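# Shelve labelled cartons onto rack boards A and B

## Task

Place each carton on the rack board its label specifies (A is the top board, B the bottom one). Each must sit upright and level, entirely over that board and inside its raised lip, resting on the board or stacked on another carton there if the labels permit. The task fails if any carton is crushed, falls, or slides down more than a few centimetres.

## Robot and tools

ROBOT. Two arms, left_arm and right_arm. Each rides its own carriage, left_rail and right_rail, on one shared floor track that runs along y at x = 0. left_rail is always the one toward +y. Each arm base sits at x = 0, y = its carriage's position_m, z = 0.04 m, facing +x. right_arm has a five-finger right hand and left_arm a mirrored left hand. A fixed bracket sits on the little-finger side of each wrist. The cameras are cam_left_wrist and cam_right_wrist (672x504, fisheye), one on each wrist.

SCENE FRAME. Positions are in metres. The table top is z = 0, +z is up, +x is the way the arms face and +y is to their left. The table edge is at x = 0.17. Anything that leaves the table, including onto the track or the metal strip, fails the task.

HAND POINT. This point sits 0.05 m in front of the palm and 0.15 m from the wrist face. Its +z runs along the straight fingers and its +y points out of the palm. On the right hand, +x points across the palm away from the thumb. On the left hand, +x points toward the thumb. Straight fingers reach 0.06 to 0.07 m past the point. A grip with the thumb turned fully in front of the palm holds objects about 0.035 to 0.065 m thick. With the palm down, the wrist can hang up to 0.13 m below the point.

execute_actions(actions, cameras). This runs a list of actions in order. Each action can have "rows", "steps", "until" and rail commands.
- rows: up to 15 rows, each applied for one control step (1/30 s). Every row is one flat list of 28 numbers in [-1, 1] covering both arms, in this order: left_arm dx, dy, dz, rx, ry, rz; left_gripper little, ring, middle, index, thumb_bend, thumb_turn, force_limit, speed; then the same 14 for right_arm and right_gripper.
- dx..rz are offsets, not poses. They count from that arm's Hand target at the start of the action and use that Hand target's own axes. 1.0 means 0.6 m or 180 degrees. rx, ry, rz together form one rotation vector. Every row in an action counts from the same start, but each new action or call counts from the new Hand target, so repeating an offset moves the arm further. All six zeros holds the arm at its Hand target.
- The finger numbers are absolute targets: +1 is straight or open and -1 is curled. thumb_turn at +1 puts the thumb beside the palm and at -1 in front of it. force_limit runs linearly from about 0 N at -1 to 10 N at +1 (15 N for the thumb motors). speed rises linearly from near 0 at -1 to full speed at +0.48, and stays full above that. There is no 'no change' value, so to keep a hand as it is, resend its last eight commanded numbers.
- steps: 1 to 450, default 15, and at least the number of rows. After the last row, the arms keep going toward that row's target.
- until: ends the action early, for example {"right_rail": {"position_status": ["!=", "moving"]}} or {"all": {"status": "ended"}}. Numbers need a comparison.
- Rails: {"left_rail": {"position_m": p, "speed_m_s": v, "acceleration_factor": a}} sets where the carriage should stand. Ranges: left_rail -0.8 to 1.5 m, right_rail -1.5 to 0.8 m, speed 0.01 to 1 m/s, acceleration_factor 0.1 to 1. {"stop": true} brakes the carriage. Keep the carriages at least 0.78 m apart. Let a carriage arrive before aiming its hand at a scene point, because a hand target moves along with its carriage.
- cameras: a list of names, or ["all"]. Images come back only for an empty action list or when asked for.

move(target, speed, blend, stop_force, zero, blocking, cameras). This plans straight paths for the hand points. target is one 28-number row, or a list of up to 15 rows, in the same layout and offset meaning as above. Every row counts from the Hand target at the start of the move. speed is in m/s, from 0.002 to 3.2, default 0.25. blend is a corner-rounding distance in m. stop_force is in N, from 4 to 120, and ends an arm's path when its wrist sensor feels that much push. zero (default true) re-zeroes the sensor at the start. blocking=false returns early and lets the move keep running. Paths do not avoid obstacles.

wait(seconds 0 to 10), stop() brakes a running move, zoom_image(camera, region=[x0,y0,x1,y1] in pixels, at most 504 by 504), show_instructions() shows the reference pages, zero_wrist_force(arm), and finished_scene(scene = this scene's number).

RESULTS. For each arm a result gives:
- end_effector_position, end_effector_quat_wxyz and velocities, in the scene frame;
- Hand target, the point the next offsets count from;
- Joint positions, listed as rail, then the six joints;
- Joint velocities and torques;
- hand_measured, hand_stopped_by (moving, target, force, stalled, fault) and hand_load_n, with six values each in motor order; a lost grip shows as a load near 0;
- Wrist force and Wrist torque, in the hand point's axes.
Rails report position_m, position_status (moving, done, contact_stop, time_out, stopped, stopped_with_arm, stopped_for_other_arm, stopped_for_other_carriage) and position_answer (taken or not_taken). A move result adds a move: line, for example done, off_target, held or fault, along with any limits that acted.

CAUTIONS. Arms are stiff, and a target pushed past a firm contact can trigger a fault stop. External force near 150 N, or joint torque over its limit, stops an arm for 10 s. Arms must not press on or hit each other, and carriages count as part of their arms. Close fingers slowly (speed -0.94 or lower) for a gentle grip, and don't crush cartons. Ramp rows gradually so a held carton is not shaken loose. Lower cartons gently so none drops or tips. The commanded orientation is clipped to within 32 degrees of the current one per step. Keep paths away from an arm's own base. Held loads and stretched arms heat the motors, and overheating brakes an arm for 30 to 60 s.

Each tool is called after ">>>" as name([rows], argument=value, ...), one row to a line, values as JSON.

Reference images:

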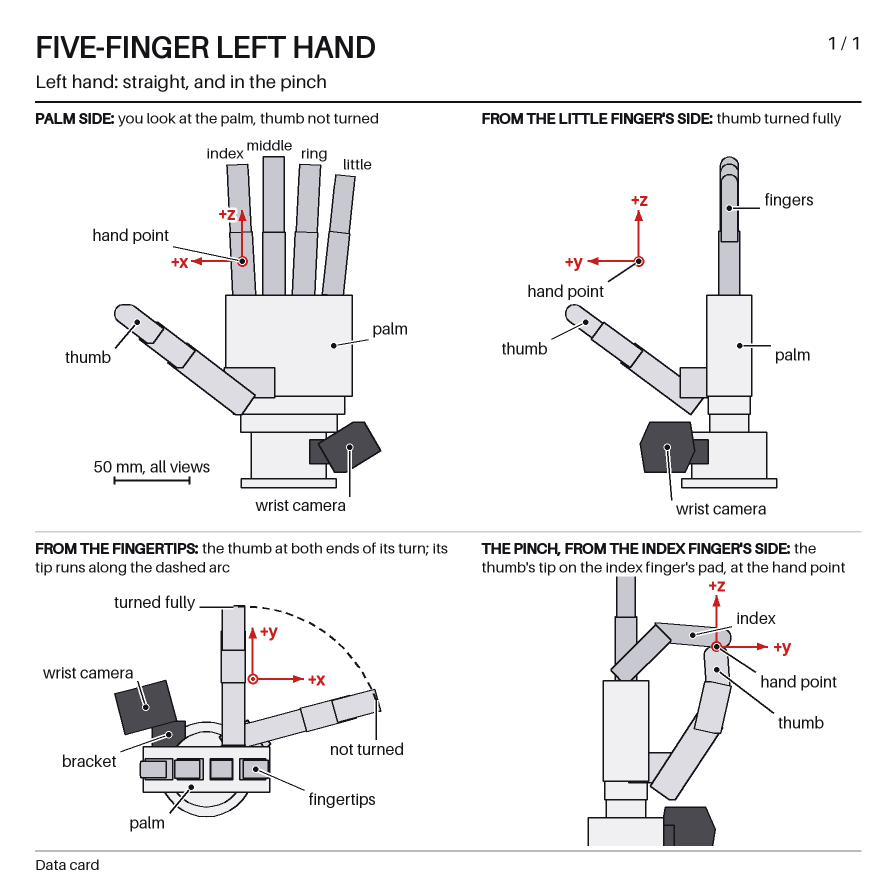

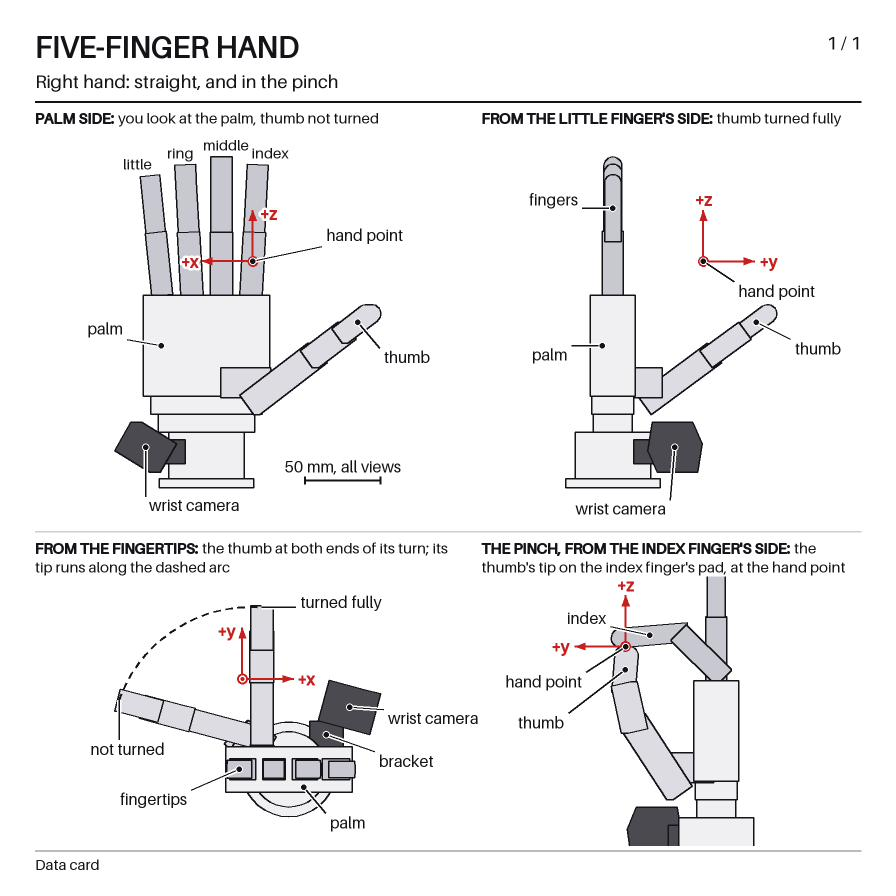

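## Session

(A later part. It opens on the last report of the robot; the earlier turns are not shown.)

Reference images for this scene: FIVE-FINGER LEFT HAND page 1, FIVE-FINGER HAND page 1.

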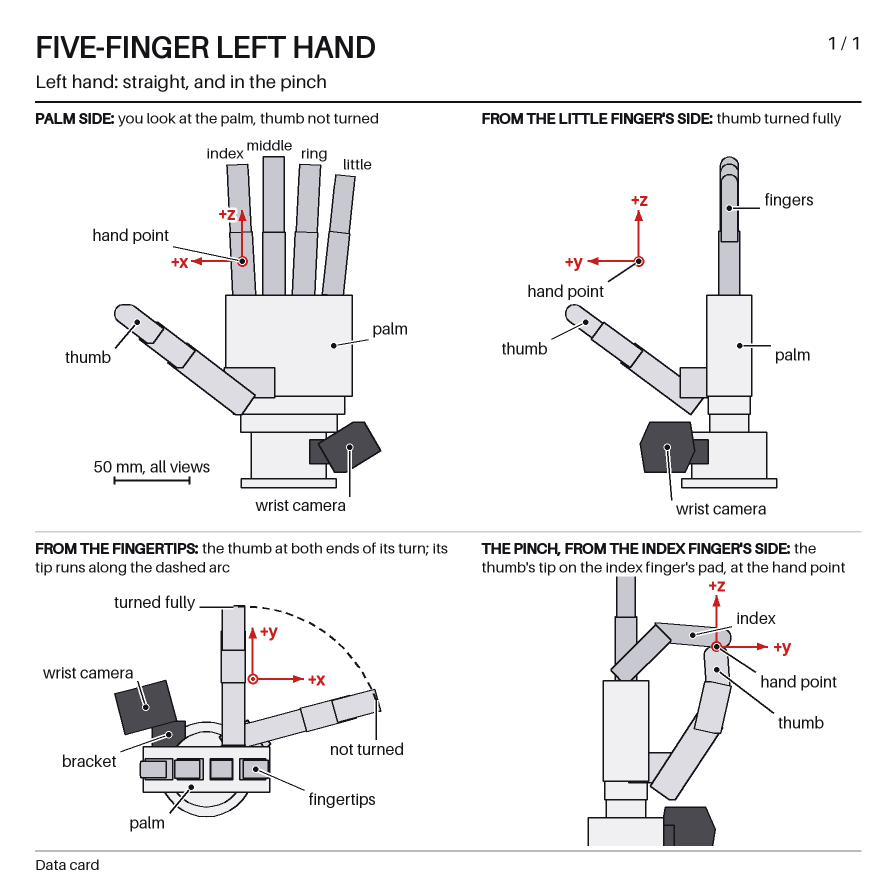

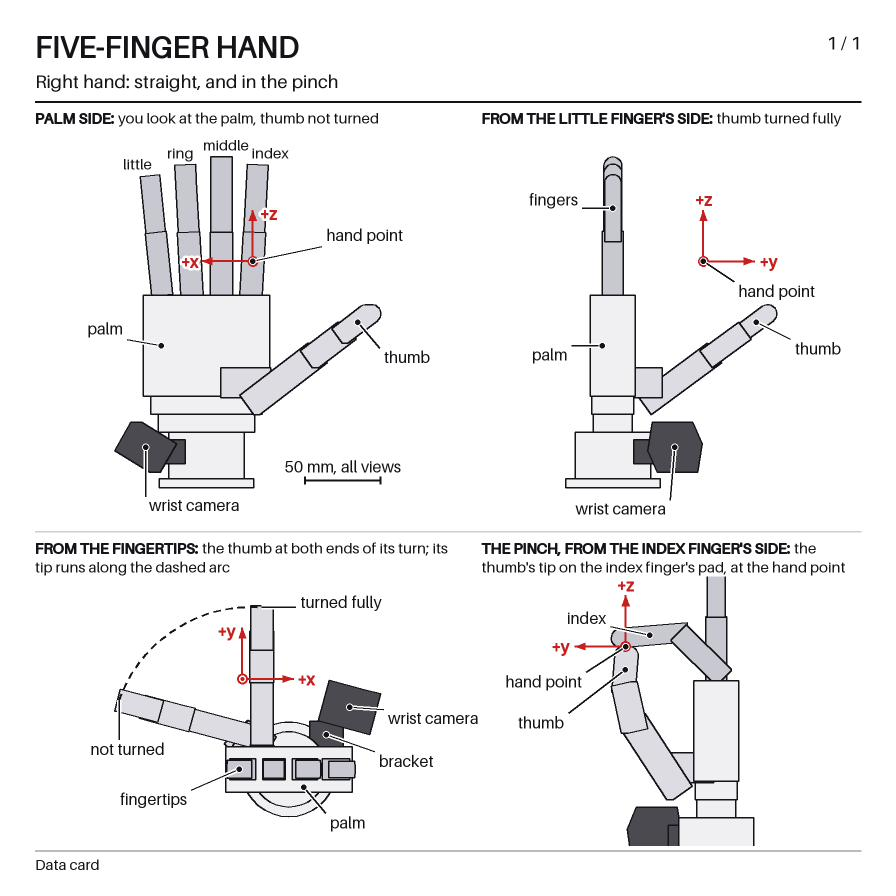

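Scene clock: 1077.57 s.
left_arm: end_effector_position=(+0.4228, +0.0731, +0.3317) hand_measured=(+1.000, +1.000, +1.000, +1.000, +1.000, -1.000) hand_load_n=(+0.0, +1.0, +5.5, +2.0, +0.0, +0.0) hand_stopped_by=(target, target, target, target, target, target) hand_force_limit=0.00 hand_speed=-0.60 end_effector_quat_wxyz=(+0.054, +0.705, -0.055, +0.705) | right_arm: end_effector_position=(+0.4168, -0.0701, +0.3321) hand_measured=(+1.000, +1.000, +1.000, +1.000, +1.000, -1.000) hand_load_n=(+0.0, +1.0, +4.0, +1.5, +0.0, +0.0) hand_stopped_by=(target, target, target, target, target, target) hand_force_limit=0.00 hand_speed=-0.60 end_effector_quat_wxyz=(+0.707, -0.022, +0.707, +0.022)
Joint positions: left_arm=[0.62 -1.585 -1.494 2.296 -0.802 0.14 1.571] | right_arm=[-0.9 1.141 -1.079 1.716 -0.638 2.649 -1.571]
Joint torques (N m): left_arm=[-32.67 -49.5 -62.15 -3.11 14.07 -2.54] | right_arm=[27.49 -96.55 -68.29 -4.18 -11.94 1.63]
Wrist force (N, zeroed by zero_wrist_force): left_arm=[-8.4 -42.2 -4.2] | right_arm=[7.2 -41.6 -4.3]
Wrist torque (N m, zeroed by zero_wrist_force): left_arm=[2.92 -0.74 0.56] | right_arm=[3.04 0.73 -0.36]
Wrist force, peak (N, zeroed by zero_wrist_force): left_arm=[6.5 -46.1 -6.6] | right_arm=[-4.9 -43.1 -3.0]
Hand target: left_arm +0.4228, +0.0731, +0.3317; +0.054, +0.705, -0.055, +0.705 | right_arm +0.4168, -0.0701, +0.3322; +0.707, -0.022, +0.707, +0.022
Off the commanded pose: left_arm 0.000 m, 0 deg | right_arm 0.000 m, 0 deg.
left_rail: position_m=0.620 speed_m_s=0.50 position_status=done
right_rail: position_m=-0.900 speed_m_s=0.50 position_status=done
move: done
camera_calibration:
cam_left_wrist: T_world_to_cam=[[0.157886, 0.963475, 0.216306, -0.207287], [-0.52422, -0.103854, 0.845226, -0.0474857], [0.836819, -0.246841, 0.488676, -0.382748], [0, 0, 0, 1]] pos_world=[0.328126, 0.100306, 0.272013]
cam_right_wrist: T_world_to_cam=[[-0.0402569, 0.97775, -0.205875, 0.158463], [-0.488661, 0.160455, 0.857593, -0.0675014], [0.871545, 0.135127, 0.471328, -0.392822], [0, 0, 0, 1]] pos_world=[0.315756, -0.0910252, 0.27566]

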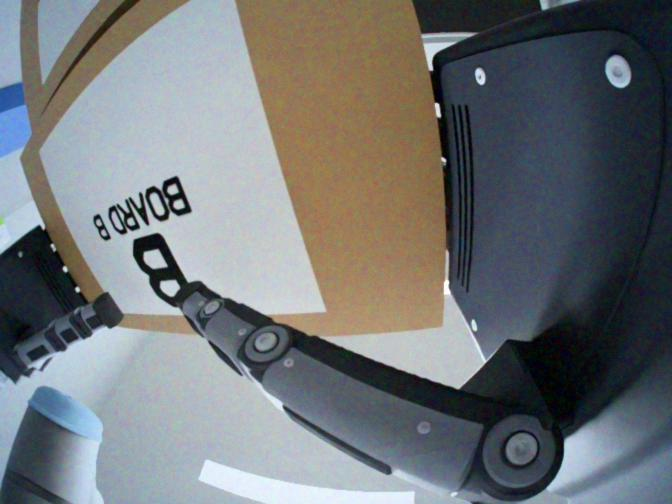

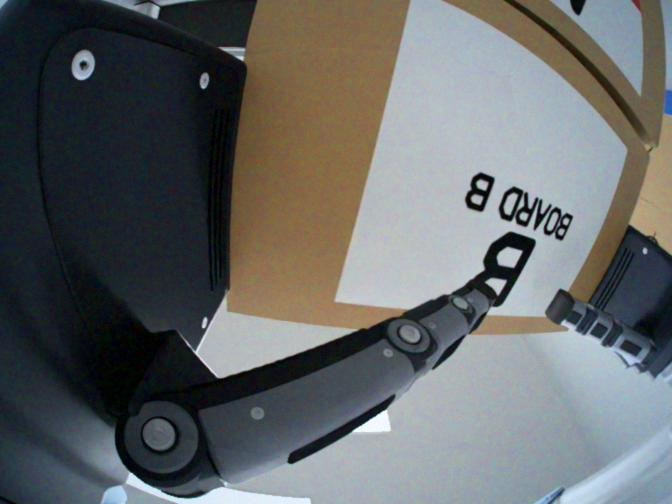

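>>> move(target=[0.1305,0,0,0,0,0,1,1,1,1,1,-1,0,-0.6,-0.13,0,0,0,0,0,1,1,1,1,1,-1,0,-0.6], speed=0.06, cameras=["all"])

Scene clock: 1086.33 s.
left_arm: end_effector_position=(+0.4229, +0.0731, +0.4101) hand_measured=(+1.000, +1.000, +1.000, +1.000, +1.000, -1.000) hand_load_n=(+0.0, +1.0, +5.5, +1.5, +0.0, +0.0) hand_stopped_by=(target, target, target, target, target, target) hand_force_limit=0.00 hand_speed=-0.60 end_effector_quat_wxyz=(+0.054, +0.705, -0.054, +0.705) | right_arm: end_effector_position=(+0.4168, -0.0702, +0.4102) hand_measured=(+1.000, +1.000, +1.000, +1.000, +1.000, -1.000) hand_load_n=(+0.0, +1.0, +4.0, +2.0, +0.0, -0.5) hand_stopped_by=(target, target, target, target, target, target) hand_force_limit=0.00 hand_speed=-0.60 end_effector_quat_wxyz=(+0.707, -0.022, +0.707, +0.022)
Joint positions: left_arm=[0.62 -1.584 -1.603 2.227 -0.625 0.14 1.572] | right_arm=[-0.9 1.141 -1.149 1.663 -0.515 2.649 -1.571]
Joint torques (N m): left_arm=[-39.97 -20.03 -64.53 -3.3 12.79 -2.52] | right_arm=[7.78 -90.85 -69.11 -3.83 -13.54 2.11]
Wrist force (N, zeroed by zero_wrist_force): left_arm=[-9.2 -42.6 -4.0] | right_arm=[6.5 -41.6 -4.5]
Wrist torque (N m, zeroed by zero_wrist_force): left_arm=[2.82 -0.72 0.56] | right_arm=[2.99 0.79 -0.46]
Wrist force, peak (N, zeroed by zero_wrist_force): left_arm=[-8.3 -43.0 -4.4] | right_arm=[6.4 -42.4 -4.5]
Hand target: left_arm +0.4228, +0.0731, +0.4100; +0.054, +0.705, -0.055, +0.705 | right_arm +0.4168, -0.0702, +0.4102; +0.707, -0.022, +0.707, +0.022
Off the commanded pose: left_arm 0.000 m, 0 deg | right_arm 0.000 m, 0 deg.
left_rail: position_m=0.620 speed_m_s=0.50 position_status=done
right_rail: position_m=-0.900 speed_m_s=0.50 position_status=done
move: done
camera_calibration:
cam_left_wrist: T_world_to_cam=[[0.157762, 0.963532, 0.21614, -0.224146], [-0.524305, -0.103746, 0.845187, -0.113584], [0.836789, -0.246662, 0.488818, -0.421154], [0, 0, 0, 1]] pos_world=[0.328226, 0.100306, 0.350314]
cam_right_wrist: T_world_to_cam=[[-0.0403049, 0.977766, -0.205791, 0.174508], [-0.488657, 0.160359, 0.857613, -0.134411], [0.871545, 0.135127, 0.471329, -0.429586], [0, 0, 0, 1]] pos_world=[0.315756, -0.0910254, 0.353661]

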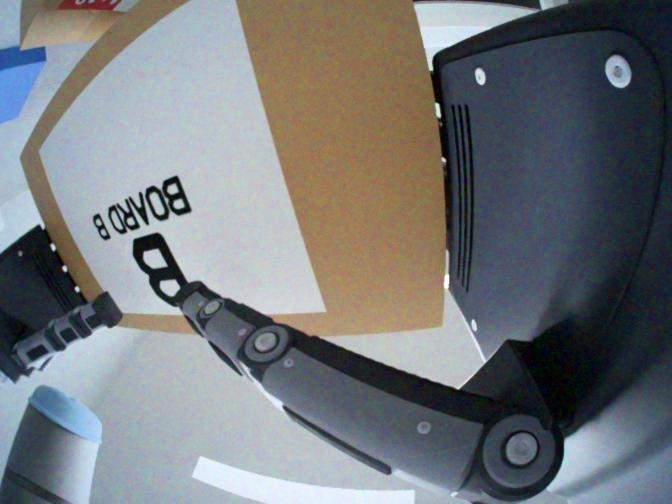

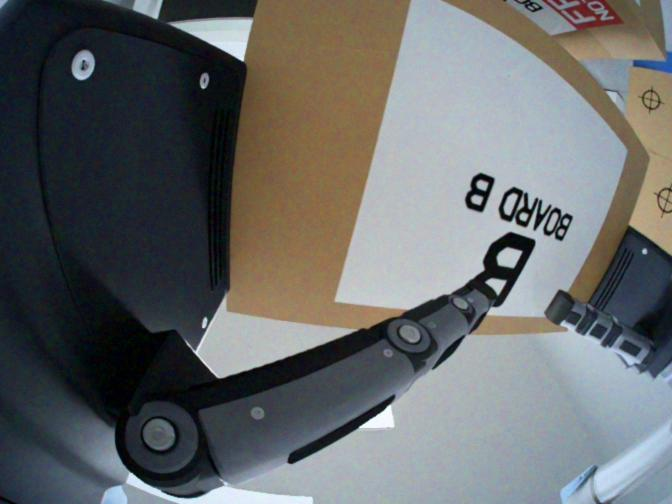

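>>> move(target=[0,-0.0242,0.1602,0.0133,0,0,1,1,1,1,1,-1,0,-0.6,0,-0.01155,0.1716,-0.0133,0,0,1,1,1,1,1,-1,0,-0.6], speed=0.05, cameras=["cam_right_wrist"])

Scene clock: 1096.67 s.
left_arm: end_effector_position=(+0.5199, +0.0727, +0.4100) hand_measured=(+1.000, +1.000, +1.000, +1.000, +1.000, -1.000) hand_load_n=(+0.0, +1.0, +5.5, +2.0, +0.0, +0.0) hand_stopped_by=(target, target, target, target, target, target) hand_force_limit=0.00 hand_speed=-0.60 end_effector_quat_wxyz=(+0.040, +0.706, -0.040, +0.706) | right_arm: end_effector_position=(+0.5198, -0.0707, +0.4102) hand_measured=(+1.000, +1.000, +1.000, +1.000, +1.000, -1.000) hand_load_n=(+0.0, +1.0, +4.0, +2.0, +0.0, -0.5) hand_stopped_by=(target, target, target, target, target, target) hand_force_limit=0.00 hand_speed=-0.60 end_effector_quat_wxyz=(+0.706, -0.036, +0.706, +0.037)
Joint positions: left_arm=[0.62 -1.389 -1.517 2.14 -0.623 0.294 1.571] | right_arm=[-0.9 1.01 -1.124 1.624 -0.501 2.477 -1.571]
Joint torques (N m): left_arm=[-8.34 -26.37 -65.59 -3.68 18.94 -2.48] | right_arm=[10.07 -72.05 -67.47 -4.42 -17.69 2.15]
Wrist force (N, zeroed by zero_wrist_force): left_arm=[-8.8 -43.4 -3.8] | right_arm=[6.6 -43.0 -4.5]
Wrist torque (N m, zeroed by zero_wrist_force): left_arm=[2.88 -0.66 0.50] | right_arm=[2.99 0.86 -0.58]
Wrist force, peak (N, zeroed by zero_wrist_force): left_arm=[-9.1 -44.5 -4.6] | right_arm=[6.8 -43.7 -5.1]
Hand target: left_arm +0.5200, +0.0727, +0.4100; +0.040, +0.706, -0.040, +0.706 | right_arm +0.5199, -0.0707, +0.4102; +0.706, -0.036, +0.706, +0.037
Off the commanded pose: left_arm 0.000 m, 0 deg | right_arm 0.000 m, 0 deg.
left_rail: position_m=0.620 speed_m_s=0.50 position_status=done
right_rail: position_m=-0.900 speed_m_s=0.50 position_status=done
move: done
camera_calibration:
cam_right_wrist: T_world_to_cam=[[-0.0809933, 0.975231, -0.205825, 0.200289], [-0.495021, 0.139876, 0.857548, -0.0821509], [0.865098, 0.171344, 0.471431, -0.513516], [0, 0, 0, 1]] pos_world=[0.419797, -0.0958493, 0.35376]
Images, in order (width x height): cam_right_wrist 672x504.

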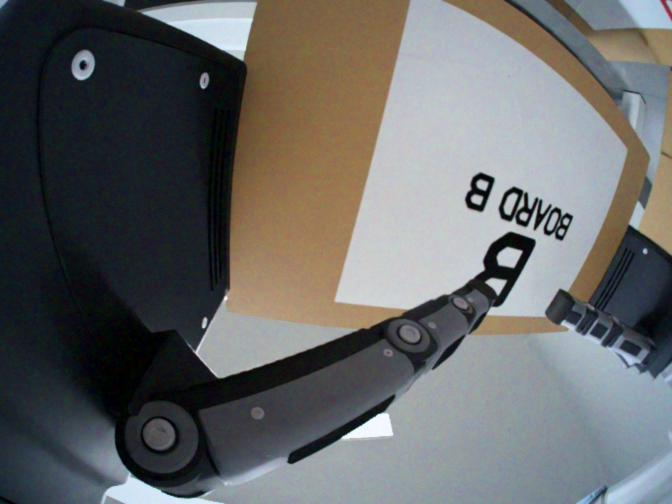

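>>> move(target=[0,-0.0191,0.1823,0,0,0,1,1,1,1,1,-1,0,-0.6,0,-0.0206,0.1822,0,0,0,1,1,1,1,1,-1,0,-0.6], speed=0.05, cameras=["all"])

Scene clock: 1104.00 s.
left_arm: end_effector_position=(+0.6299, +0.0718, +0.4100) hand_measured=(+1.000, +1.000, +1.000, +1.000, +1.000, -1.000) hand_load_n=(+0.0, +1.0, +5.0, +2.0, +0.0, -0.5) hand_stopped_by=(target, target, target, target, target, target) hand_force_limit=0.00 hand_speed=-0.60 end_effector_quat_wxyz=(+0.039, +0.706, -0.040, +0.706) | right_arm: end_effector_position=(+0.6299, -0.0717, +0.4103) hand_measured=(+1.000, +1.000, +1.000, +1.000, +1.000, -1.000) hand_load_n=(-0.5, +1.5, +4.0, +1.5, +0.0, +0.0) hand_stopped_by=(target, target, target, target, target, target) hand_force_limit=0.00 hand_speed=-0.60 end_effector_quat_wxyz=(+0.706, -0.036, +0.706, +0.037)
Joint positions: left_arm=[0.62 -1.19 -1.416 2.024 -0.609 0.493 1.571] | right_arm=[-0.9 0.895 -1.061 1.527 -0.466 2.362 -1.57]
Joint torques (N m): left_arm=[-12.93 -34.11 -64.29 -4.11 18.45 0.05] | right_arm=[18.43 -78.52 -71.75 -3.96 -15.94 2.45]
Wrist force (N, zeroed by zero_wrist_force): left_arm=[-8.8 -41.5 -3.9] | right_arm=[6.8 -41.8 -4.8]
Wrist torque (N m, zeroed by zero_wrist_force): left_arm=[2.97 -0.61 0.51] | right_arm=[3.02 0.82 -0.56]
Wrist force, peak (N, zeroed by zero_wrist_force): left_arm=[-9.1 -44.7 -4.8] | right_arm=[6.6 -44.2 -5.2]
Hand target: left_arm +0.6300, +0.0718, +0.4100; +0.040, +0.706, -0.040, +0.706 | right_arm +0.6300, -0.0717, +0.4103; +0.706, -0.036, +0.706, +0.037
Off the commanded pose: left_arm 0.000 m, 0 deg | right_arm 0.000 m, 0 deg.
left_rail: position_m=0.620 speed_m_s=0.50 position_status=done
right_rail: position_m=-0.900 speed_m_s=0.50 position_status=done
move: done
camera_calibration:
cam_left_wrist: T_world_to_cam=[[0.117481, 0.96921, 0.216403, -0.230761], [-0.519389, -0.125765, 0.845233, -0.00670379], [0.846424, -0.211696, 0.488622, -0.603144], [0, 0, 0, 1]] pos_world=[0.534144, 0.0951301, 0.350313]
cam_right_wrist: T_world_to_cam=[[-0.0810417, 0.975245, -0.205742, 0.210073], [-0.495014, 0.139781, 0.857568, -0.0275931], [0.865098, 0.171344, 0.471431, -0.608522], [0, 0, 0, 1]] pos_world=[0.529797, -0.0967495, 0.35376]

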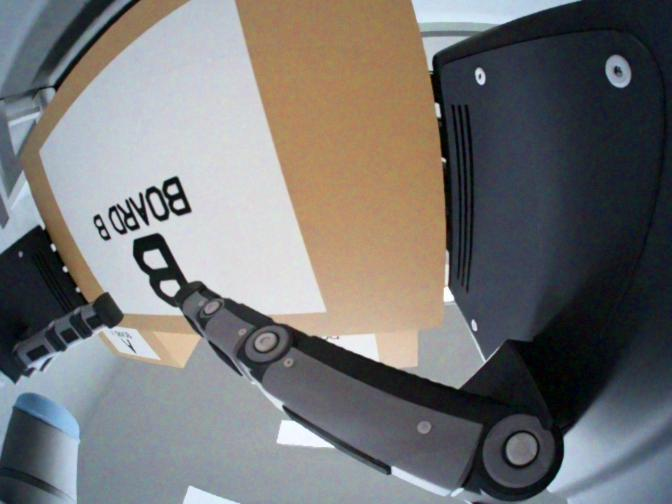

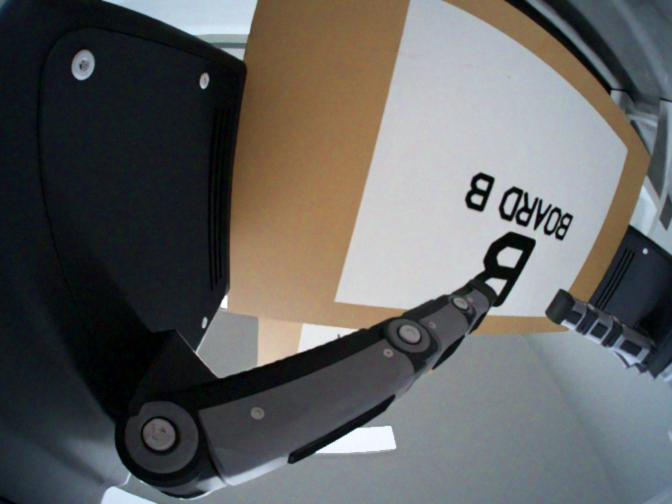

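>>> move(target=[0,-0.0206,0.1813,0,0,0,1,1,1,1,1,-1,0,-0.6,0,-0.0188,0.1815,0,0,0,1,1,1,1,1,-1,0,-0.6], speed=0.05, cameras=["all"])

Scene clock: 1110.63 s.
left_arm: end_effector_position=(+0.7393, +0.0719, +0.4100) hand_measured=(+1.000, +1.000, +1.000, +1.000, +1.000, -1.000) hand_load_n=(+0.0, +1.0, +5.0, +2.0, +0.0, +0.0) hand_stopped_by=(target, target, target, target, target, target) hand_force_limit=0.00 hand_speed=-0.60 end_effector_quat_wxyz=(+0.039, +0.706, -0.040, +0.706) | right_arm: end_effector_position=(+0.7393, -0.0716, +0.4104) hand_measured=(+1.000, +1.000, +1.000, +1.000, +1.000, -1.000) hand_load_n=(+0.0, +1.5, +3.5, +1.5, +0.0, +0.0) hand_stopped_by=(target, target, target, target, target, target) hand_force_limit=0.00 hand_speed=-0.60 end_effector_quat_wxyz=(+0.706, -0.036, +0.706, +0.037)
Joint positions: left_arm=[0.62 -1.027 -1.303 1.881 -0.578 0.656 1.571] | right_arm=[-0.9 0.797 -0.979 1.393 -0.415 2.264 -1.57]
Joint torques (N m): left_arm=[-18.99 -45.84 -63.87 -4.24 18.53 0.85] | right_arm=[18.84 -84.2 -69.02 -3.82 -15.93 2.68]
Wrist force (N, zeroed by zero_wrist_force): left_arm=[-8.7 -41.3 -4.0] | right_arm=[7.1 -41.2 -4.7]
Wrist torque (N m, zeroed by zero_wrist_force): left_arm=[2.97 -0.60 0.50] | right_arm=[3.04 0.83 -0.56]
Wrist force, peak (N, zeroed by zero_wrist_force): left_arm=[-9.0 -43.4 -4.6] | right_arm=[6.9 -43.2 -5.6]
Hand target: left_arm +0.7395, +0.0719, +0.4100; +0.040, +0.706, -0.040, +0.706 | right_arm +0.7394, -0.0716, +0.4104; +0.706, -0.036, +0.706, +0.037
Off the commanded pose: left_arm 0.000 m, 0 deg | right_arm 0.000 m, 0 deg.
left_rail: position_m=0.620 speed_m_s=0.50 position_status=done
right_rail: position_m=-0.900 speed_m_s=0.50 position_status=done
move: done
camera_calibration:
cam_left_wrist: T_world_to_cam=[[0.117404, 0.969232, 0.216346, -0.243644], [-0.519377, -0.125757, 0.845241, 0.0501184], [0.846442, -0.2116, 0.488632, -0.695746], [0, 0, 0, 1]] pos_world=[0.643544, 0.0952299, 0.350313]
cam_right_wrist: T_world_to_cam=[[-0.0809933, 0.975231, -0.205825, 0.218965], [-0.495021, 0.139876, 0.857548, 0.0265463], [0.865098, 0.171344, 0.471431, -0.703298], [0, 0, 0, 1]] pos_world=[0.639297, -0.0967493, 0.35386]

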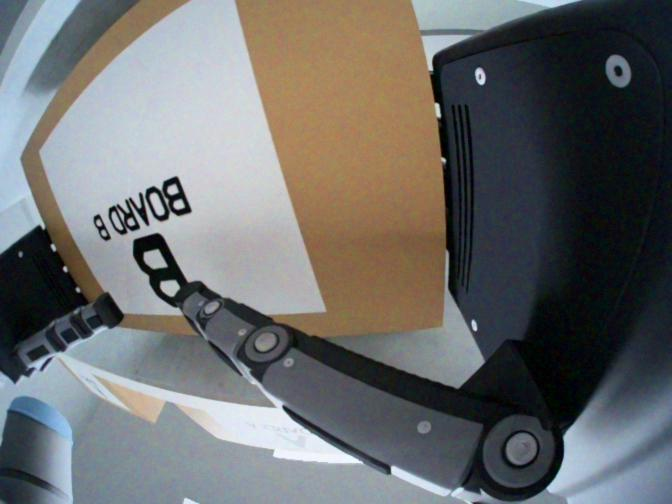

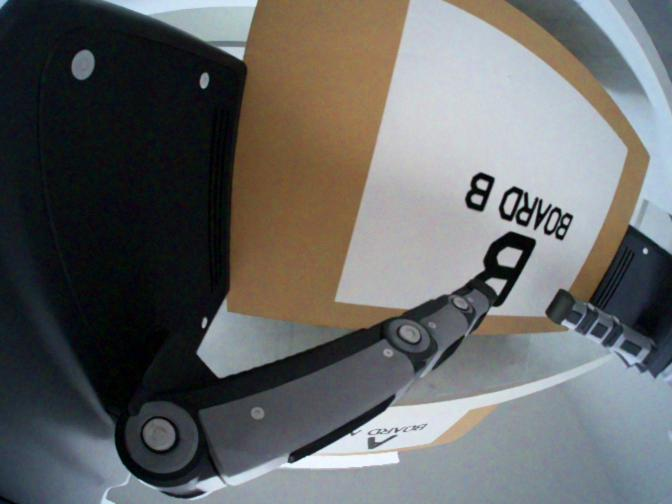

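>>> move(target=[-0.0533,0,0,0,0,0,1,1,1,1,1,-1,0,-0.6,0.054,0,0,0,0,0,1,1,1,1,1,-1,0,-0.6], speed=0.04)

>>> move(target=[-0.0333,0,0,0,0,0,1,1,1,1,1,-1,0,-0.6,0.0333,0,0,0,0,0,1,1,1,1,1,-1,0,-0.6], speed=0.012, stop_force=8)

Scene clock: 1124.10 s.
left_arm: end_effector_position=(+0.7395, +0.0719, +0.3782) hand_measured=(+1.000, +1.000, +1.000, +1.000, +1.000, -1.000) hand_load_n=(+0.0, +1.0, +5.5, +2.0, +0.0, -0.5) hand_stopped_by=(target, target, target, target, target, target) hand_force_limit=0.00 hand_speed=-0.60 end_effector_quat_wxyz=(+0.040, +0.706, -0.040, +0.706) | right_arm: end_effector_position=(+0.7395, -0.0716, +0.3781) hand_measured=(+1.000, +1.000, +1.000, +1.000, +1.000, -1.000) hand_load_n=(+0.0, +1.0, +4.0, +2.0, +0.0, -0.5) hand_stopped_by=(target, target, target, target, target, target) hand_force_limit=0.00 hand_speed=-0.60 end_effector_quat_wxyz=(+0.706, -0.036, +0.706, +0.037)
Joint positions: left_arm=[0.62 -1.027 -1.271 1.906 -0.635 0.656 1.571] | right_arm=[-0.9 0.797 -0.956 1.417 -0.462 2.264 -1.57]
Joint torques (N m): left_arm=[-22.93 -49.78 -48.8 -9.43 18.14 1.71] | right_arm=[30.65 -86.67 -51.25 -10.05 -13.87 -0.33]
Wrist force (N, zeroed by zero_wrist_force): left_arm=[-9.1 -41.5 -3.6] | right_arm=[6.6 -41.7 -5.3]
Wrist torque (N m, zeroed by zero_wrist_force): left_arm=[2.92 -0.58 0.52] | right_arm=[3.08 0.88 -0.52]
Wrist force, peak (N, zeroed by zero_wrist_force): left_arm=[-7.7 -45.1 -3.9] | right_arm=[6.7 -45.1 -5.2]
Hand target: left_arm +0.7395, +0.0719, +0.3780; +0.040, +0.706, -0.040, +0.706 | right_arm +0.7395, -0.0716, +0.3780; +0.706, -0.036, +0.706, +0.037
Off the commanded pose: left_arm 0.000 m, 0 deg | right_arm 0.000 m, 0 deg.
left_rail: position_m=0.620 speed_m_s=0.50 position_status=done
right_rail: position_m=-0.900 speed_m_s=0.50 position_status=done
move: done

Scene clock: 1126.37 s.
left_arm: end_effector_position=(+0.7395, +0.0719, +0.3675) hand_measured=(+1.000, +1.000, +1.000, +1.000, +1.000, -1.000) hand_load_n=(+0.0, +1.5, +5.0, +1.5, +0.0, -0.5) hand_stopped_by=(target, target, target, target, target, target) hand_force_limit=0.00 hand_speed=-0.60 end_effector_quat_wxyz=(+0.040, +0.706, -0.040, +0.706) | right_arm: end_effector_position=(+0.7395, -0.0716, +0.3673) hand_measured=(+1.000, +1.000, +1.000, +1.000, +1.000, -1.000) hand_load_n=(+0.0, +1.5, +4.0, +1.5, +0.0, +0.0) hand_stopped_by=(target, target, target, target, target, target) hand_force_limit=0.00 hand_speed=-0.60 end_effector_quat_wxyz=(+0.706, -0.036, +0.706, +0.037)
Joint positions: left_arm=[0.62 -1.027 -1.26 1.914 -0.654 0.656 1.571] | right_arm=[-0.9 0.797 -0.948 1.424 -0.478 2.264 -1.57]
Joint torques (N m): left_arm=[-23.75 -70.92 -61.62 -4.59 18.09 3.08] | right_arm=[41.69 -101.98 -59.65 -2.43 -13.86 -1.27]
Wrist force (N, zeroed by zero_wrist_force): left_arm=[-5.5 -42.6 -3.4] | right_arm=[-3.2 -43.9 -5.8]
Wrist torque (N m, zeroed by zero_wrist_force): left_arm=[2.95 -0.01 0.76] | right_arm=[3.28 -0.14 -1.14]
Wrist force, peak (N, zeroed by zero_wrist_force): left_arm=[5.0 -45.4 -6.9] | right_arm=[-8.2 -45.8 -9.4]
Hand target: left_arm +0.7395, +0.0719, +0.3675; +0.040, +0.706, -0.040, +0.706 (not the last commanded pose) | right_arm +0.7395, -0.0715, +0.3673; +0.706, -0.036, +0.706, +0.037 (not the last commanded pose)
Off the commanded pose: left_arm 0.009 m, 0 deg | right_arm 0.009 m, 0 deg.
left_rail: position_m=0.620 speed_m_s=0.50 position_status=done
right_rail: position_m=-0.900 speed_m_s=0.50 position_status=done
move: contact (left_arm, right_arm)

>>> move([
  [-0.0013,0,0,0,0,0,1,1,1,1,1,-1,0,-0.6,0.0013,0,0,0,0,0,1,1,1,1,1,-1,0,-0.6],
  [-0.0013,-0.004,0,0,0,0,1,1,1,1,1,-1,0,-0.6,0.0013,-0.004,0,0,0,0,1,1,1,1,1,-1,0,-0.6],
  [-0.0013,-0.049,-0.0045,0,0,0,1,1,1,1,1,-1,0,-0.6,0.0013,-0.049,-0.0045,0,0,0,1,1,1,1,1,-1,0,-0.6],
], speed=[0.01, 0.005, 0.04], cameras=["all"])

Scene clock: 1135.37 s.
left_arm: end_effector_position=(+0.7401, +0.1013, +0.3667) hand_measured=(+1.000, +1.000, +1.000, +1.000, +1.000, -1.000) hand_load_n=(+0.0, +0.0, +0.0, +0.0, +0.0, +0.0) hand_stopped_by=(target, target, target, target, target, target) hand_force_limit=0.00 hand_speed=-0.60 end_effector_quat_wxyz=(+0.040, +0.706, -0.040, +0.706) | right_arm: end_effector_position=(+0.7399, -0.1010, +0.3665) hand_measured=(+1.000, +1.000, +1.000, +1.000, +1.000, -1.000) hand_load_n=(+0.0, +0.0, +0.0, +0.0, +0.0, +0.0) hand_stopped_by=(target, target, target, target, target, target) hand_force_limit=0.00 hand_speed=-0.60 end_effector_quat_wxyz=(+0.706, -0.036, +0.706, +0.037)
Joint positions: left_arm=[0.62 -1.001 -1.287 1.953 -0.666 0.682 1.571] | right_arm=[-0.9 0.773 -0.983 1.486 -0.504 2.24 -1.57]
Joint torques (N m): left_arm=[17.39 -69.81 -25.65 -4.23 3.58 0.6] | right_arm=[-16.14 -107.64 -30.63 -4.16 -3.54 0.9]
Wrist force (N, zeroed by zero_wrist_force): left_arm=[0.4 0.4 0.8] | right_arm=[-3.2 -3.5 3.4]
Wrist torque (N m, zeroed by zero_wrist_force): left_arm=[0.02 -0.04 0.28] | right_arm=[-0.74 0.35 -0.43]
Wrist force, peak (N, zeroed by zero_wrist_force): left_arm=[8.3 -47.2 -8.1] | right_arm=[-9.6 -46.7 -9.5]
Hand target: left_arm +0.7401, +0.1014, +0.3667; +0.040, +0.706, -0.040, +0.706 | right_arm +0.7399, -0.1011, +0.3665; +0.706, -0.036, +0.706, +0.037
Off the commanded pose: left_arm 0.000 m, 0 deg | right_arm 0.000 m, 0 deg.
left_rail: position_m=0.620 speed_m_s=0.50 position_status=done
right_rail: position_m=-0.900 speed_m_s=0.50 position_status=done
move: done
camera_calibration:
cam_left_wrist: T_world_to_cam=[[0.117493, 0.969262, 0.216163, -0.26287], [-0.519425, -0.12554, 0.845244, 0.0908331], [0.8464, -0.211591, 0.488709, -0.669042], [0, 0, 0, 1]] pos_world=[0.644344, 0.12463, 0.307014]
cam_right_wrist: T_world_to_cam=[[-0.0809742, 0.975275, -0.205626, 0.238476], [-0.49507, 0.139701, 0.857548, 0.0685477], [0.865071, 0.171239, 0.471517, -0.678037], [0, 0, 0, 1]] pos_world=[0.639797, -0.126049, 0.30996]

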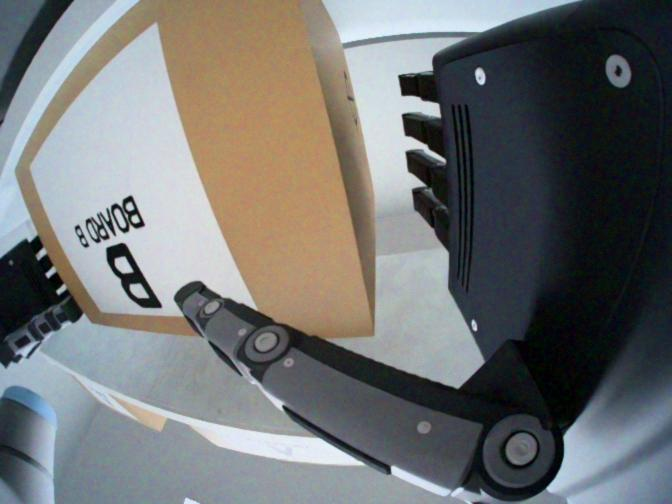

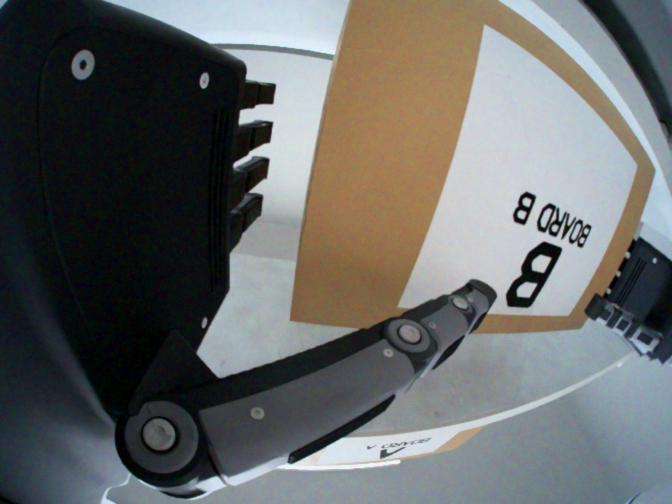

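>>> move([
  [0,0.0396,-0.3478,0,0,0,1,1,1,1,1,-1,0,-0.6,0,0.0361,-0.3481,0,0,0,1,1,1,1,1,-1,0,-0.6],
  [0.2222,-0.259,-0.4322,0,0,0,1,1,1,1,1,1,0,-0.4,-0.1392,-0.0306,-0.4973,0,0,0,1,1,1,1,1,1,0,-0.4],
], speed=[0.1, 0.2])

>>> execute_actions([
  {"left_rail":{"position_m":0.48},"steps":120,"until":{"left_rail":{"position_status":["!=","moving"]}}},
])

Scene clock: 1175.23 s.
left_arm: end_effector_position=(+0.4998, +0.2848, +0.5001) hand_measured=(+1.000, +1.000, +1.000, +1.000, +1.000, +1.000) hand_load_n=(+0.0, +0.0, +0.0, +0.0, +0.0, +0.0) hand_stopped_by=(target, target, target, target, target, target) hand_force_limit=0.00 hand_speed=-0.40 end_effector_quat_wxyz=(+0.040, +0.706, -0.040, +0.706) | right_arm: end_effector_position=(+0.4449, -0.1504, +0.4497) hand_measured=(+1.000, +1.000, +1.000, +1.000, +1.000, +1.000) hand_load_n=(+0.0, +0.0, +0.0, +0.0, +0.0, +0.0) hand_stopped_by=(target, target, target, target, target, target) hand_force_limit=0.00 hand_speed=-0.40 end_effector_quat_wxyz=(+0.706, -0.036, +0.706, +0.037)
Joint positions: left_arm=[0.62 -1.325 -1.974 2.323 -0.348 0.358 1.571] | right_arm=[-0.9 1.042 -1.302 1.8 -0.499 2.509 -1.571]
Joint torques (N m): left_arm=[-18.05 -20.56 -46.16 1.37 -3.44 -2.88] | right_arm=[12.81 -76.45 -33.3 0.33 2.78 2.03]
Wrist force (N, zeroed by zero_wrist_force): left_arm=[0.4 -0.1 0.2] | right_arm=[-3.7 -3.5 3.4]
Wrist torque (N m, zeroed by zero_wrist_force): left_arm=[0.03 -0.04 0.20] | right_arm=[-0.83 0.42 -0.35]
Wrist force, peak (N, zeroed by zero_wrist_force): left_arm=[0.6 0.7 1.5] | right_arm=[-3.4 -3.9 4.0]
Hand target: left_arm +0.4998, +0.2848, +0.5001; +0.040, +0.706, -0.040, +0.706 | right_arm +0.4449, -0.1504, +0.4497; +0.706, -0.036, +0.706, +0.037
Off the commanded pose: left_arm 0.000 m, 0 deg | right_arm 0.000 m, 0 deg.
left_rail: position_m=0.620 speed_m_s=0.50 position_status=done
right_rail: position_m=-0.900 speed_m_s=0.50 position_status=done
move: done

Scene clock: 1176.43 s.
left_arm: end_effector_position=(+0.4998, +0.1449, +0.5001) hand_measured=(+1.000, +1.000, +1.000, +1.000, +1.000, +1.000) hand_load_n=(+0.0, +0.0, +0.0, +0.0, +0.0, +0.0) hand_stopped_by=(target, target, target, target, target, target) hand_force_limit=0.00 hand_speed=-0.40 end_effector_quat_wxyz=(+0.040, +0.706, -0.040, +0.706) | right_arm: end_effector_position=(+0.4449, -0.1504, +0.4497) hand_measured=(+1.000, +1.000, +1.000, +1.000, +1.000, +1.000) hand_load_n=(+0.0, +0.0, +0.0, +0.0, +0.0, +0.0) hand_stopped_by=(target, target, target, target, target, target) hand_force_limit=0.00 hand_speed=-0.40 end_effector_quat_wxyz=(+0.706, -0.036, +0.706, +0.037)
Joint positions: left_arm=[0.48 -1.325 -1.974 2.323 -0.348 0.358 1.571] | right_arm=[-0.9 1.042 -1.302 1.8 -0.499 2.509 -1.571]
Joint torques (N m): left_arm=[-8 -0.38 -45.94 -0.87 -3.21 -2.74] | right_arm=[13.17 -78.68 -34.72 0.38 2.92 1.88]
Wrist force (N, zeroed by zero_wrist_force): left_arm=[0.9 0.1 0.2] | right_arm=[-3.3 -3.6 3.3]
Wrist torque (N m, zeroed by zero_wrist_force): left_arm=[0.06 -0.11 0.23] | right_arm=[-0.83 0.37 -0.33]
Wrist force, peak (N, zeroed by zero_wrist_force): left_arm=[1.0 1.0 0.4] | right_arm=[-3.3 -4.0 3.5]
Hand target: left_arm +0.4998, +0.1449, +0.5001; +0.040, +0.706, -0.040, +0.706 | right_arm +0.4449, -0.1504, +0.4497; +0.706, -0.036, +0.706, +0.037
Off the commanded pose: left_arm 0.000 m, 0 deg | right_arm 0.000 m, 0 deg.
left_rail: position_m=0.480 speed_m_s=0.50 position_status=done
right_rail: position_m=-0.900 speed_m_s=0.50 position_status=done

>>> move(target=[-0.4,0.0075,-0.0659,0,0,0,1,1,1,1,1,1,0,-0.8,0.3162,0.009,0.001,0,0,0,1,1,1,1,1,1,0,-0.8], speed=0.15, cameras=["all"])

Scene clock: 1184.87 s.
left_arm: end_effector_position=(+0.4600, +0.1448, +0.2601) hand_measured=(+1.000, +1.000, +1.000, +1.000, +1.000, +1.000) hand_load_n=(+0.0, +0.0, +0.0, +0.0, +0.0, +0.0) hand_stopped_by=(target, target, target, target, target, target) hand_force_limit=0.00 hand_speed=-0.80 end_effector_quat_wxyz=(+0.040, +0.706, -0.040, +0.706) | right_arm: end_effector_position=(+0.4451, -0.1447, +0.2600) hand_measured=(+1.000, +1.000, +1.000, +1.000, +1.000, +1.000) hand_load_n=(+0.0, +0.0, +0.0, +0.0, +0.0, +0.0) hand_stopped_by=(target, target, target, target, target, target) hand_force_limit=0.00 hand_speed=-0.80 end_effector_quat_wxyz=(+0.706, -0.036, +0.706, +0.037)
Joint positions: left_arm=[0.48 -1.465 -1.637 2.643 -1.005 0.218 1.57] | right_arm=[-0.9 1.046 -1.096 1.914 -0.819 2.513 -1.571]
Joint torques (N m): left_arm=[17.35 -5.2 -14.9 -3.8 2.04 2.86] | right_arm=[15.62 -63.81 -20.52 -3.16 2.43 -2.6]
Wrist force (N, zeroed by zero_wrist_force): left_arm=[0.8 -0.1 0.2] | right_arm=[-3.0 -3.3 3.4]
Wrist torque (N m, zeroed by zero_wrist_force): left_arm=[0.02 -0.10 0.08] | right_arm=[-0.77 0.35 -0.28]
Wrist force, peak (N, zeroed by zero_wrist_force): left_arm=[1.7 0.1 0.7] | right_arm=[-4.4 -3.6 3.4]
Hand target: left_arm +0.4600, +0.1448, +0.2601; +0.040, +0.706, -0.040, +0.706 | right_arm +0.4451, -0.1447, +0.2600; +0.706, -0.036, +0.706, +0.037
Off the commanded pose: left_arm 0.000 m, 0 deg | right_arm 0.000 m, 0 deg.
left_rail: position_m=0.480 speed_m_s=0.50 position_status=done
right_rail: position_m=-0.900 speed_m_s=0.50 position_status=done
move: done
camera_calibration:
cam_left_wrist: T_world_to_cam=[[0.117507, 0.969248, 0.216217, -0.249094], [-0.519127, -0.125655, 0.84541, 0.0407832], [0.846581, -0.211586, 0.488397, -0.37067], [0, 0, 0, 1]] pos_world=[0.364244, 0.16813, 0.200414]
cam_right_wrist: T_world_to_cam=[[-0.0810651, 0.975257, -0.205676, 0.235372], [-0.495125, 0.13969, 0.857518, 0.0201078], [0.865031, 0.17135, 0.47155, -0.365374], [0, 0, 0, 1]] pos_world=[0.345097, -0.16975, 0.20346]

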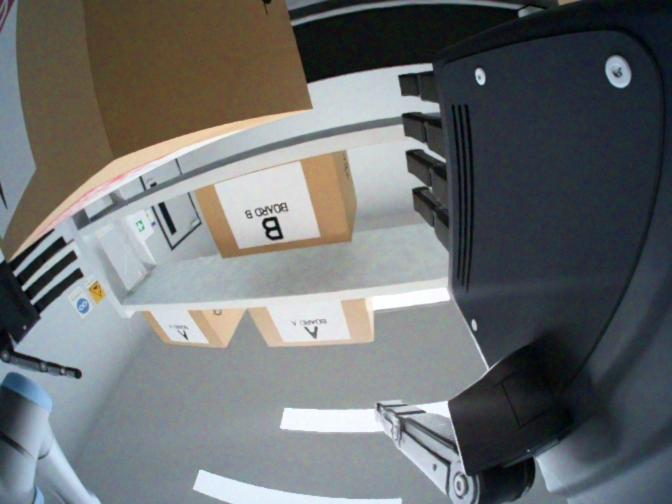

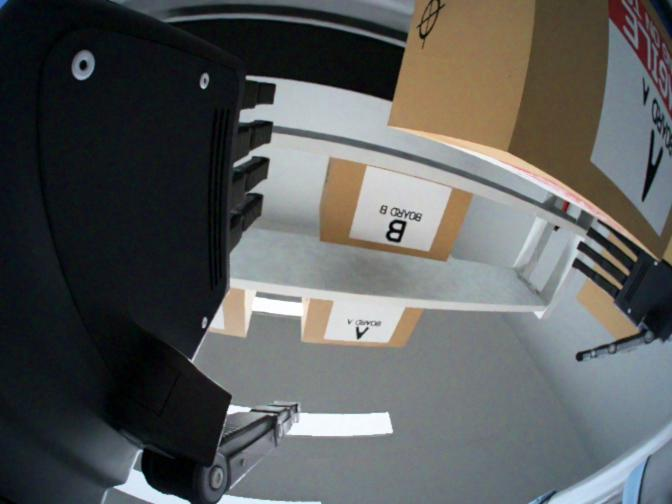

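>>> move(target=[-0.1367,0.0149,-0.0421,0.0333,0,0,1,1,1,1,1,1,0,-0.8,0.1367,0.0219,0.0267,-0.0311,0,0,1,1,1,1,1,1,0,-0.8], speed=0.1, cameras=["all"])

Scene clock: 1202.70 s.
left_arm: end_effector_position=(+0.4340, +0.1388, +0.1781) hand_measured=(+1.000, +1.000, +1.000, +1.000, +1.000, +1.000) hand_load_n=(+0.0, +0.0, +0.0, +0.0, +0.0, +0.0) hand_stopped_by=(target, target, target, target, target, target) hand_force_limit=0.00 hand_speed=-0.80 end_effector_quat_wxyz=(+0.003, +0.707, -0.003, +0.708) | right_arm: end_effector_position=(+0.4597, -0.1299, +0.1780) hand_measured=(+1.000, +1.000, +1.000, +1.000, +1.000, +1.000) hand_load_n=(+0.0, +0.0, +0.0, +0.0, +0.0, +0.0) hand_stopped_by=(target, target, target, target, target, target) hand_force_limit=0.00 hand_speed=-0.80 end_effector_quat_wxyz=(+0.704, -0.071, +0.703, +0.072)
Joint positions: left_arm=[0.48 -1.596 -1.345 2.652 -1.21 -0.017 1.475] | right_arm=[-0.9 1.007 -0.989 1.942 -0.954 2.376 -1.571]
Joint torques (N m): left_arm=[-16.76 -16.28 -2.52 -2.42 -3.9 2.77] | right_arm=[-19.17 -65.31 -16.71 -3.49 -3.34 -2.69]
Wrist force (N, zeroed by zero_wrist_force): left_arm=[0.2 0.6 0.4] | right_arm=[-3.0 -2.5 2.9]
Wrist torque (N m, zeroed by zero_wrist_force): left_arm=[0.09 0.03 0.03] | right_arm=[-0.59 0.38 -0.25]
Wrist force, peak (N, zeroed by zero_wrist_force): left_arm=[1.2 -0.3 0.9] | right_arm=[-3.6 -3.4 3.8]
Hand target: left_arm +0.4339, +0.1389, +0.1781; +0.003, +0.707, -0.003, +0.707 | right_arm +0.4597, -0.1299, +0.1780; +0.704, -0.071, +0.703, +0.072
Off the commanded pose: left_arm 0.000 m, 0 deg | right_arm 0.000 m, 0 deg.
left_rail: position_m=0.480 speed_m_s=0.50 position_status=done
right_rail: position_m=-0.900 speed_m_s=0.50 position_status=done
move: done
camera_calibration:
cam_left_wrist: T_world_to_cam=[[0.0154445, 0.976232, 0.216177, -0.179102], [-0.504874, -0.179003, 0.844429, 0.0972474], [0.863055, -0.122184, 0.490109, -0.329748], [0, 0, 0, 1]] pos_world=[0.336454, 0.151962, 0.118211]
cam_right_wrist: T_world_to_cam=[[-0.175733, 0.96271, -0.205686, 0.24713], [-0.506475, 0.0907483, 0.857466, 0.0944727], [0.844157, 0.25486, 0.471641, -0.321507], [0, 0, 0, 1]] pos_world=[0.362679, -0.164549, 0.12146]

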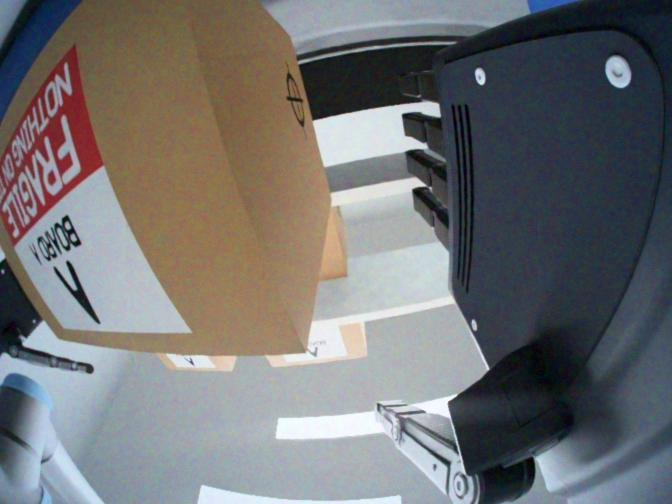

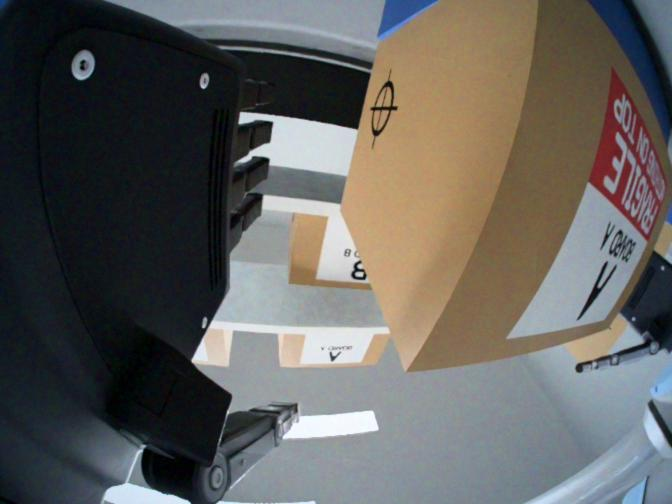

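>>> move(target=[0,0.0777,0.058,-0.0189,0,0,1,1,1,1,1,1,0,-0.8,0,0.0863,0.0447,0.015,0,0,1,1,1,1,1,1,0,-0.8], speed=0.06, cameras=["all"])

>>> zero_wrist_force(arm="left_arm")

>>> zero_wrist_force(arm="right_arm")

Scene clock: 1239.17 s.
left_arm: end_effector_position=(+0.4683, +0.0920, +0.1781) hand_measured=(+1.000, +1.000, +1.000, +1.000, +1.000, +1.000) hand_load_n=(+0.0, +0.0, +0.0, +0.0, +0.0, +0.0) hand_stopped_by=(target, target, target, target, target, target) hand_force_limit=0.00 hand_speed=-0.80 end_effector_quat_wxyz=(+0.024, +0.707, -0.024, +0.707) | right_arm: end_effector_position=(+0.4756, -0.0738, +0.1781) hand_measured=(+1.000, +1.000, +1.000, +1.000, +1.000, +1.000) hand_load_n=(+0.0, +0.0, +0.0, +0.0, +0.0, +0.0) hand_stopped_by=(target, target, target, target, target, target) hand_force_limit=0.00 hand_speed=-0.80 end_effector_quat_wxyz=(+0.705, -0.054, +0.705, +0.055)
Joint positions: left_arm=[0.48 -1.472 -1.31 2.577 -1.266 0.166 1.57] | right_arm=[-0.9 1.044 -0.916 1.794 -0.88 2.46 -1.571]
Joint torques (N m): left_arm=[16.43 -20.23 -22.1 -3.81 3.93 2.95] | right_arm=[13.26 -74.16 -40.79 1.18 2.4 3.7]
Wrist force (N, zeroed by zero_wrist_force): left_arm=[2.4 -3.5 -4.1] | right_arm=[-3.1 -3.4 3.6]
Wrist torque (N m, zeroed by zero_wrist_force): left_arm=[-0.06 -0.14 0.14] | right_arm=[-0.75 0.36 -0.23]
Wrist force, peak (N, zeroed by zero_wrist_force): left_arm=[2.2 -3.5 -4.3] | right_arm=[-3.1 -3.4 3.6]
Hand target: left_arm +0.4684, +0.0920, +0.1781; +0.024, +0.707, -0.024, +0.707 | right_arm +0.4756, -0.0738, +0.1781; +0.705, -0.054, +0.705, +0.055
Off the commanded pose: left_arm 0.000 m, 0 deg | right_arm 0.000 m, 0 deg.
left_rail: position_m=0.480 speed_m_s=0.50 position_status=done
right_rail: position_m=-0.900 speed_m_s=0.50 position_status=done
move: done
camera_calibration:
cam_left_wrist: T_world_to_cam=[[0.073547, 0.973576, 0.216194, -0.160839], [-0.513086, -0.148952, 0.845314, 0.107201], [0.855181, -0.173097, 0.488573, -0.356466], [0, 0, 0, 1]] pos_world=[0.371675, 0.110853, 0.118314]
cam_right_wrist: T_world_to_cam=[[-0.13023, 0.969911, -0.205701, 0.174883], [-0.501639, 0.114499, 0.857466, 0.0967976], [0.855218, 0.214855, 0.471634, -0.357452], [0, 0, 0, 1]] pos_world=[0.377032, -0.103903, 0.12156]

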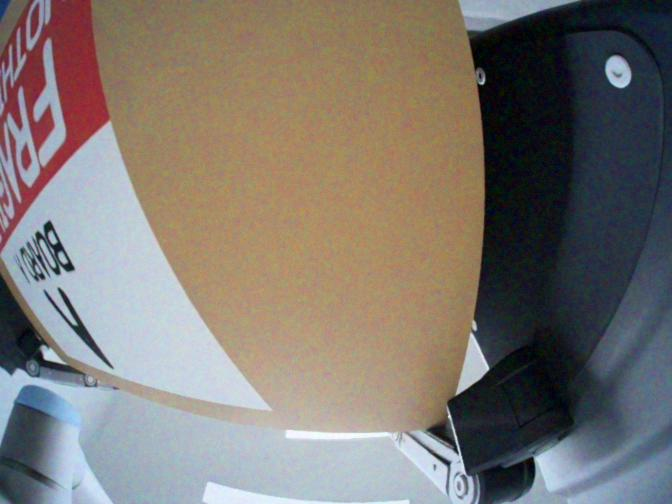

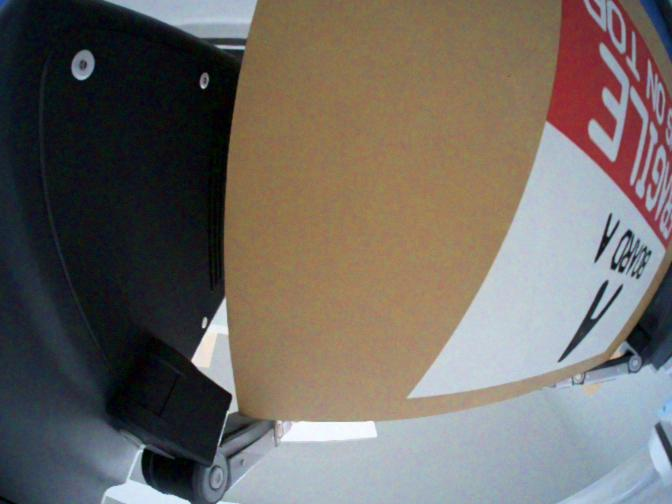

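Wrist force sensor zeroed.

Wrist force sensor zeroed.


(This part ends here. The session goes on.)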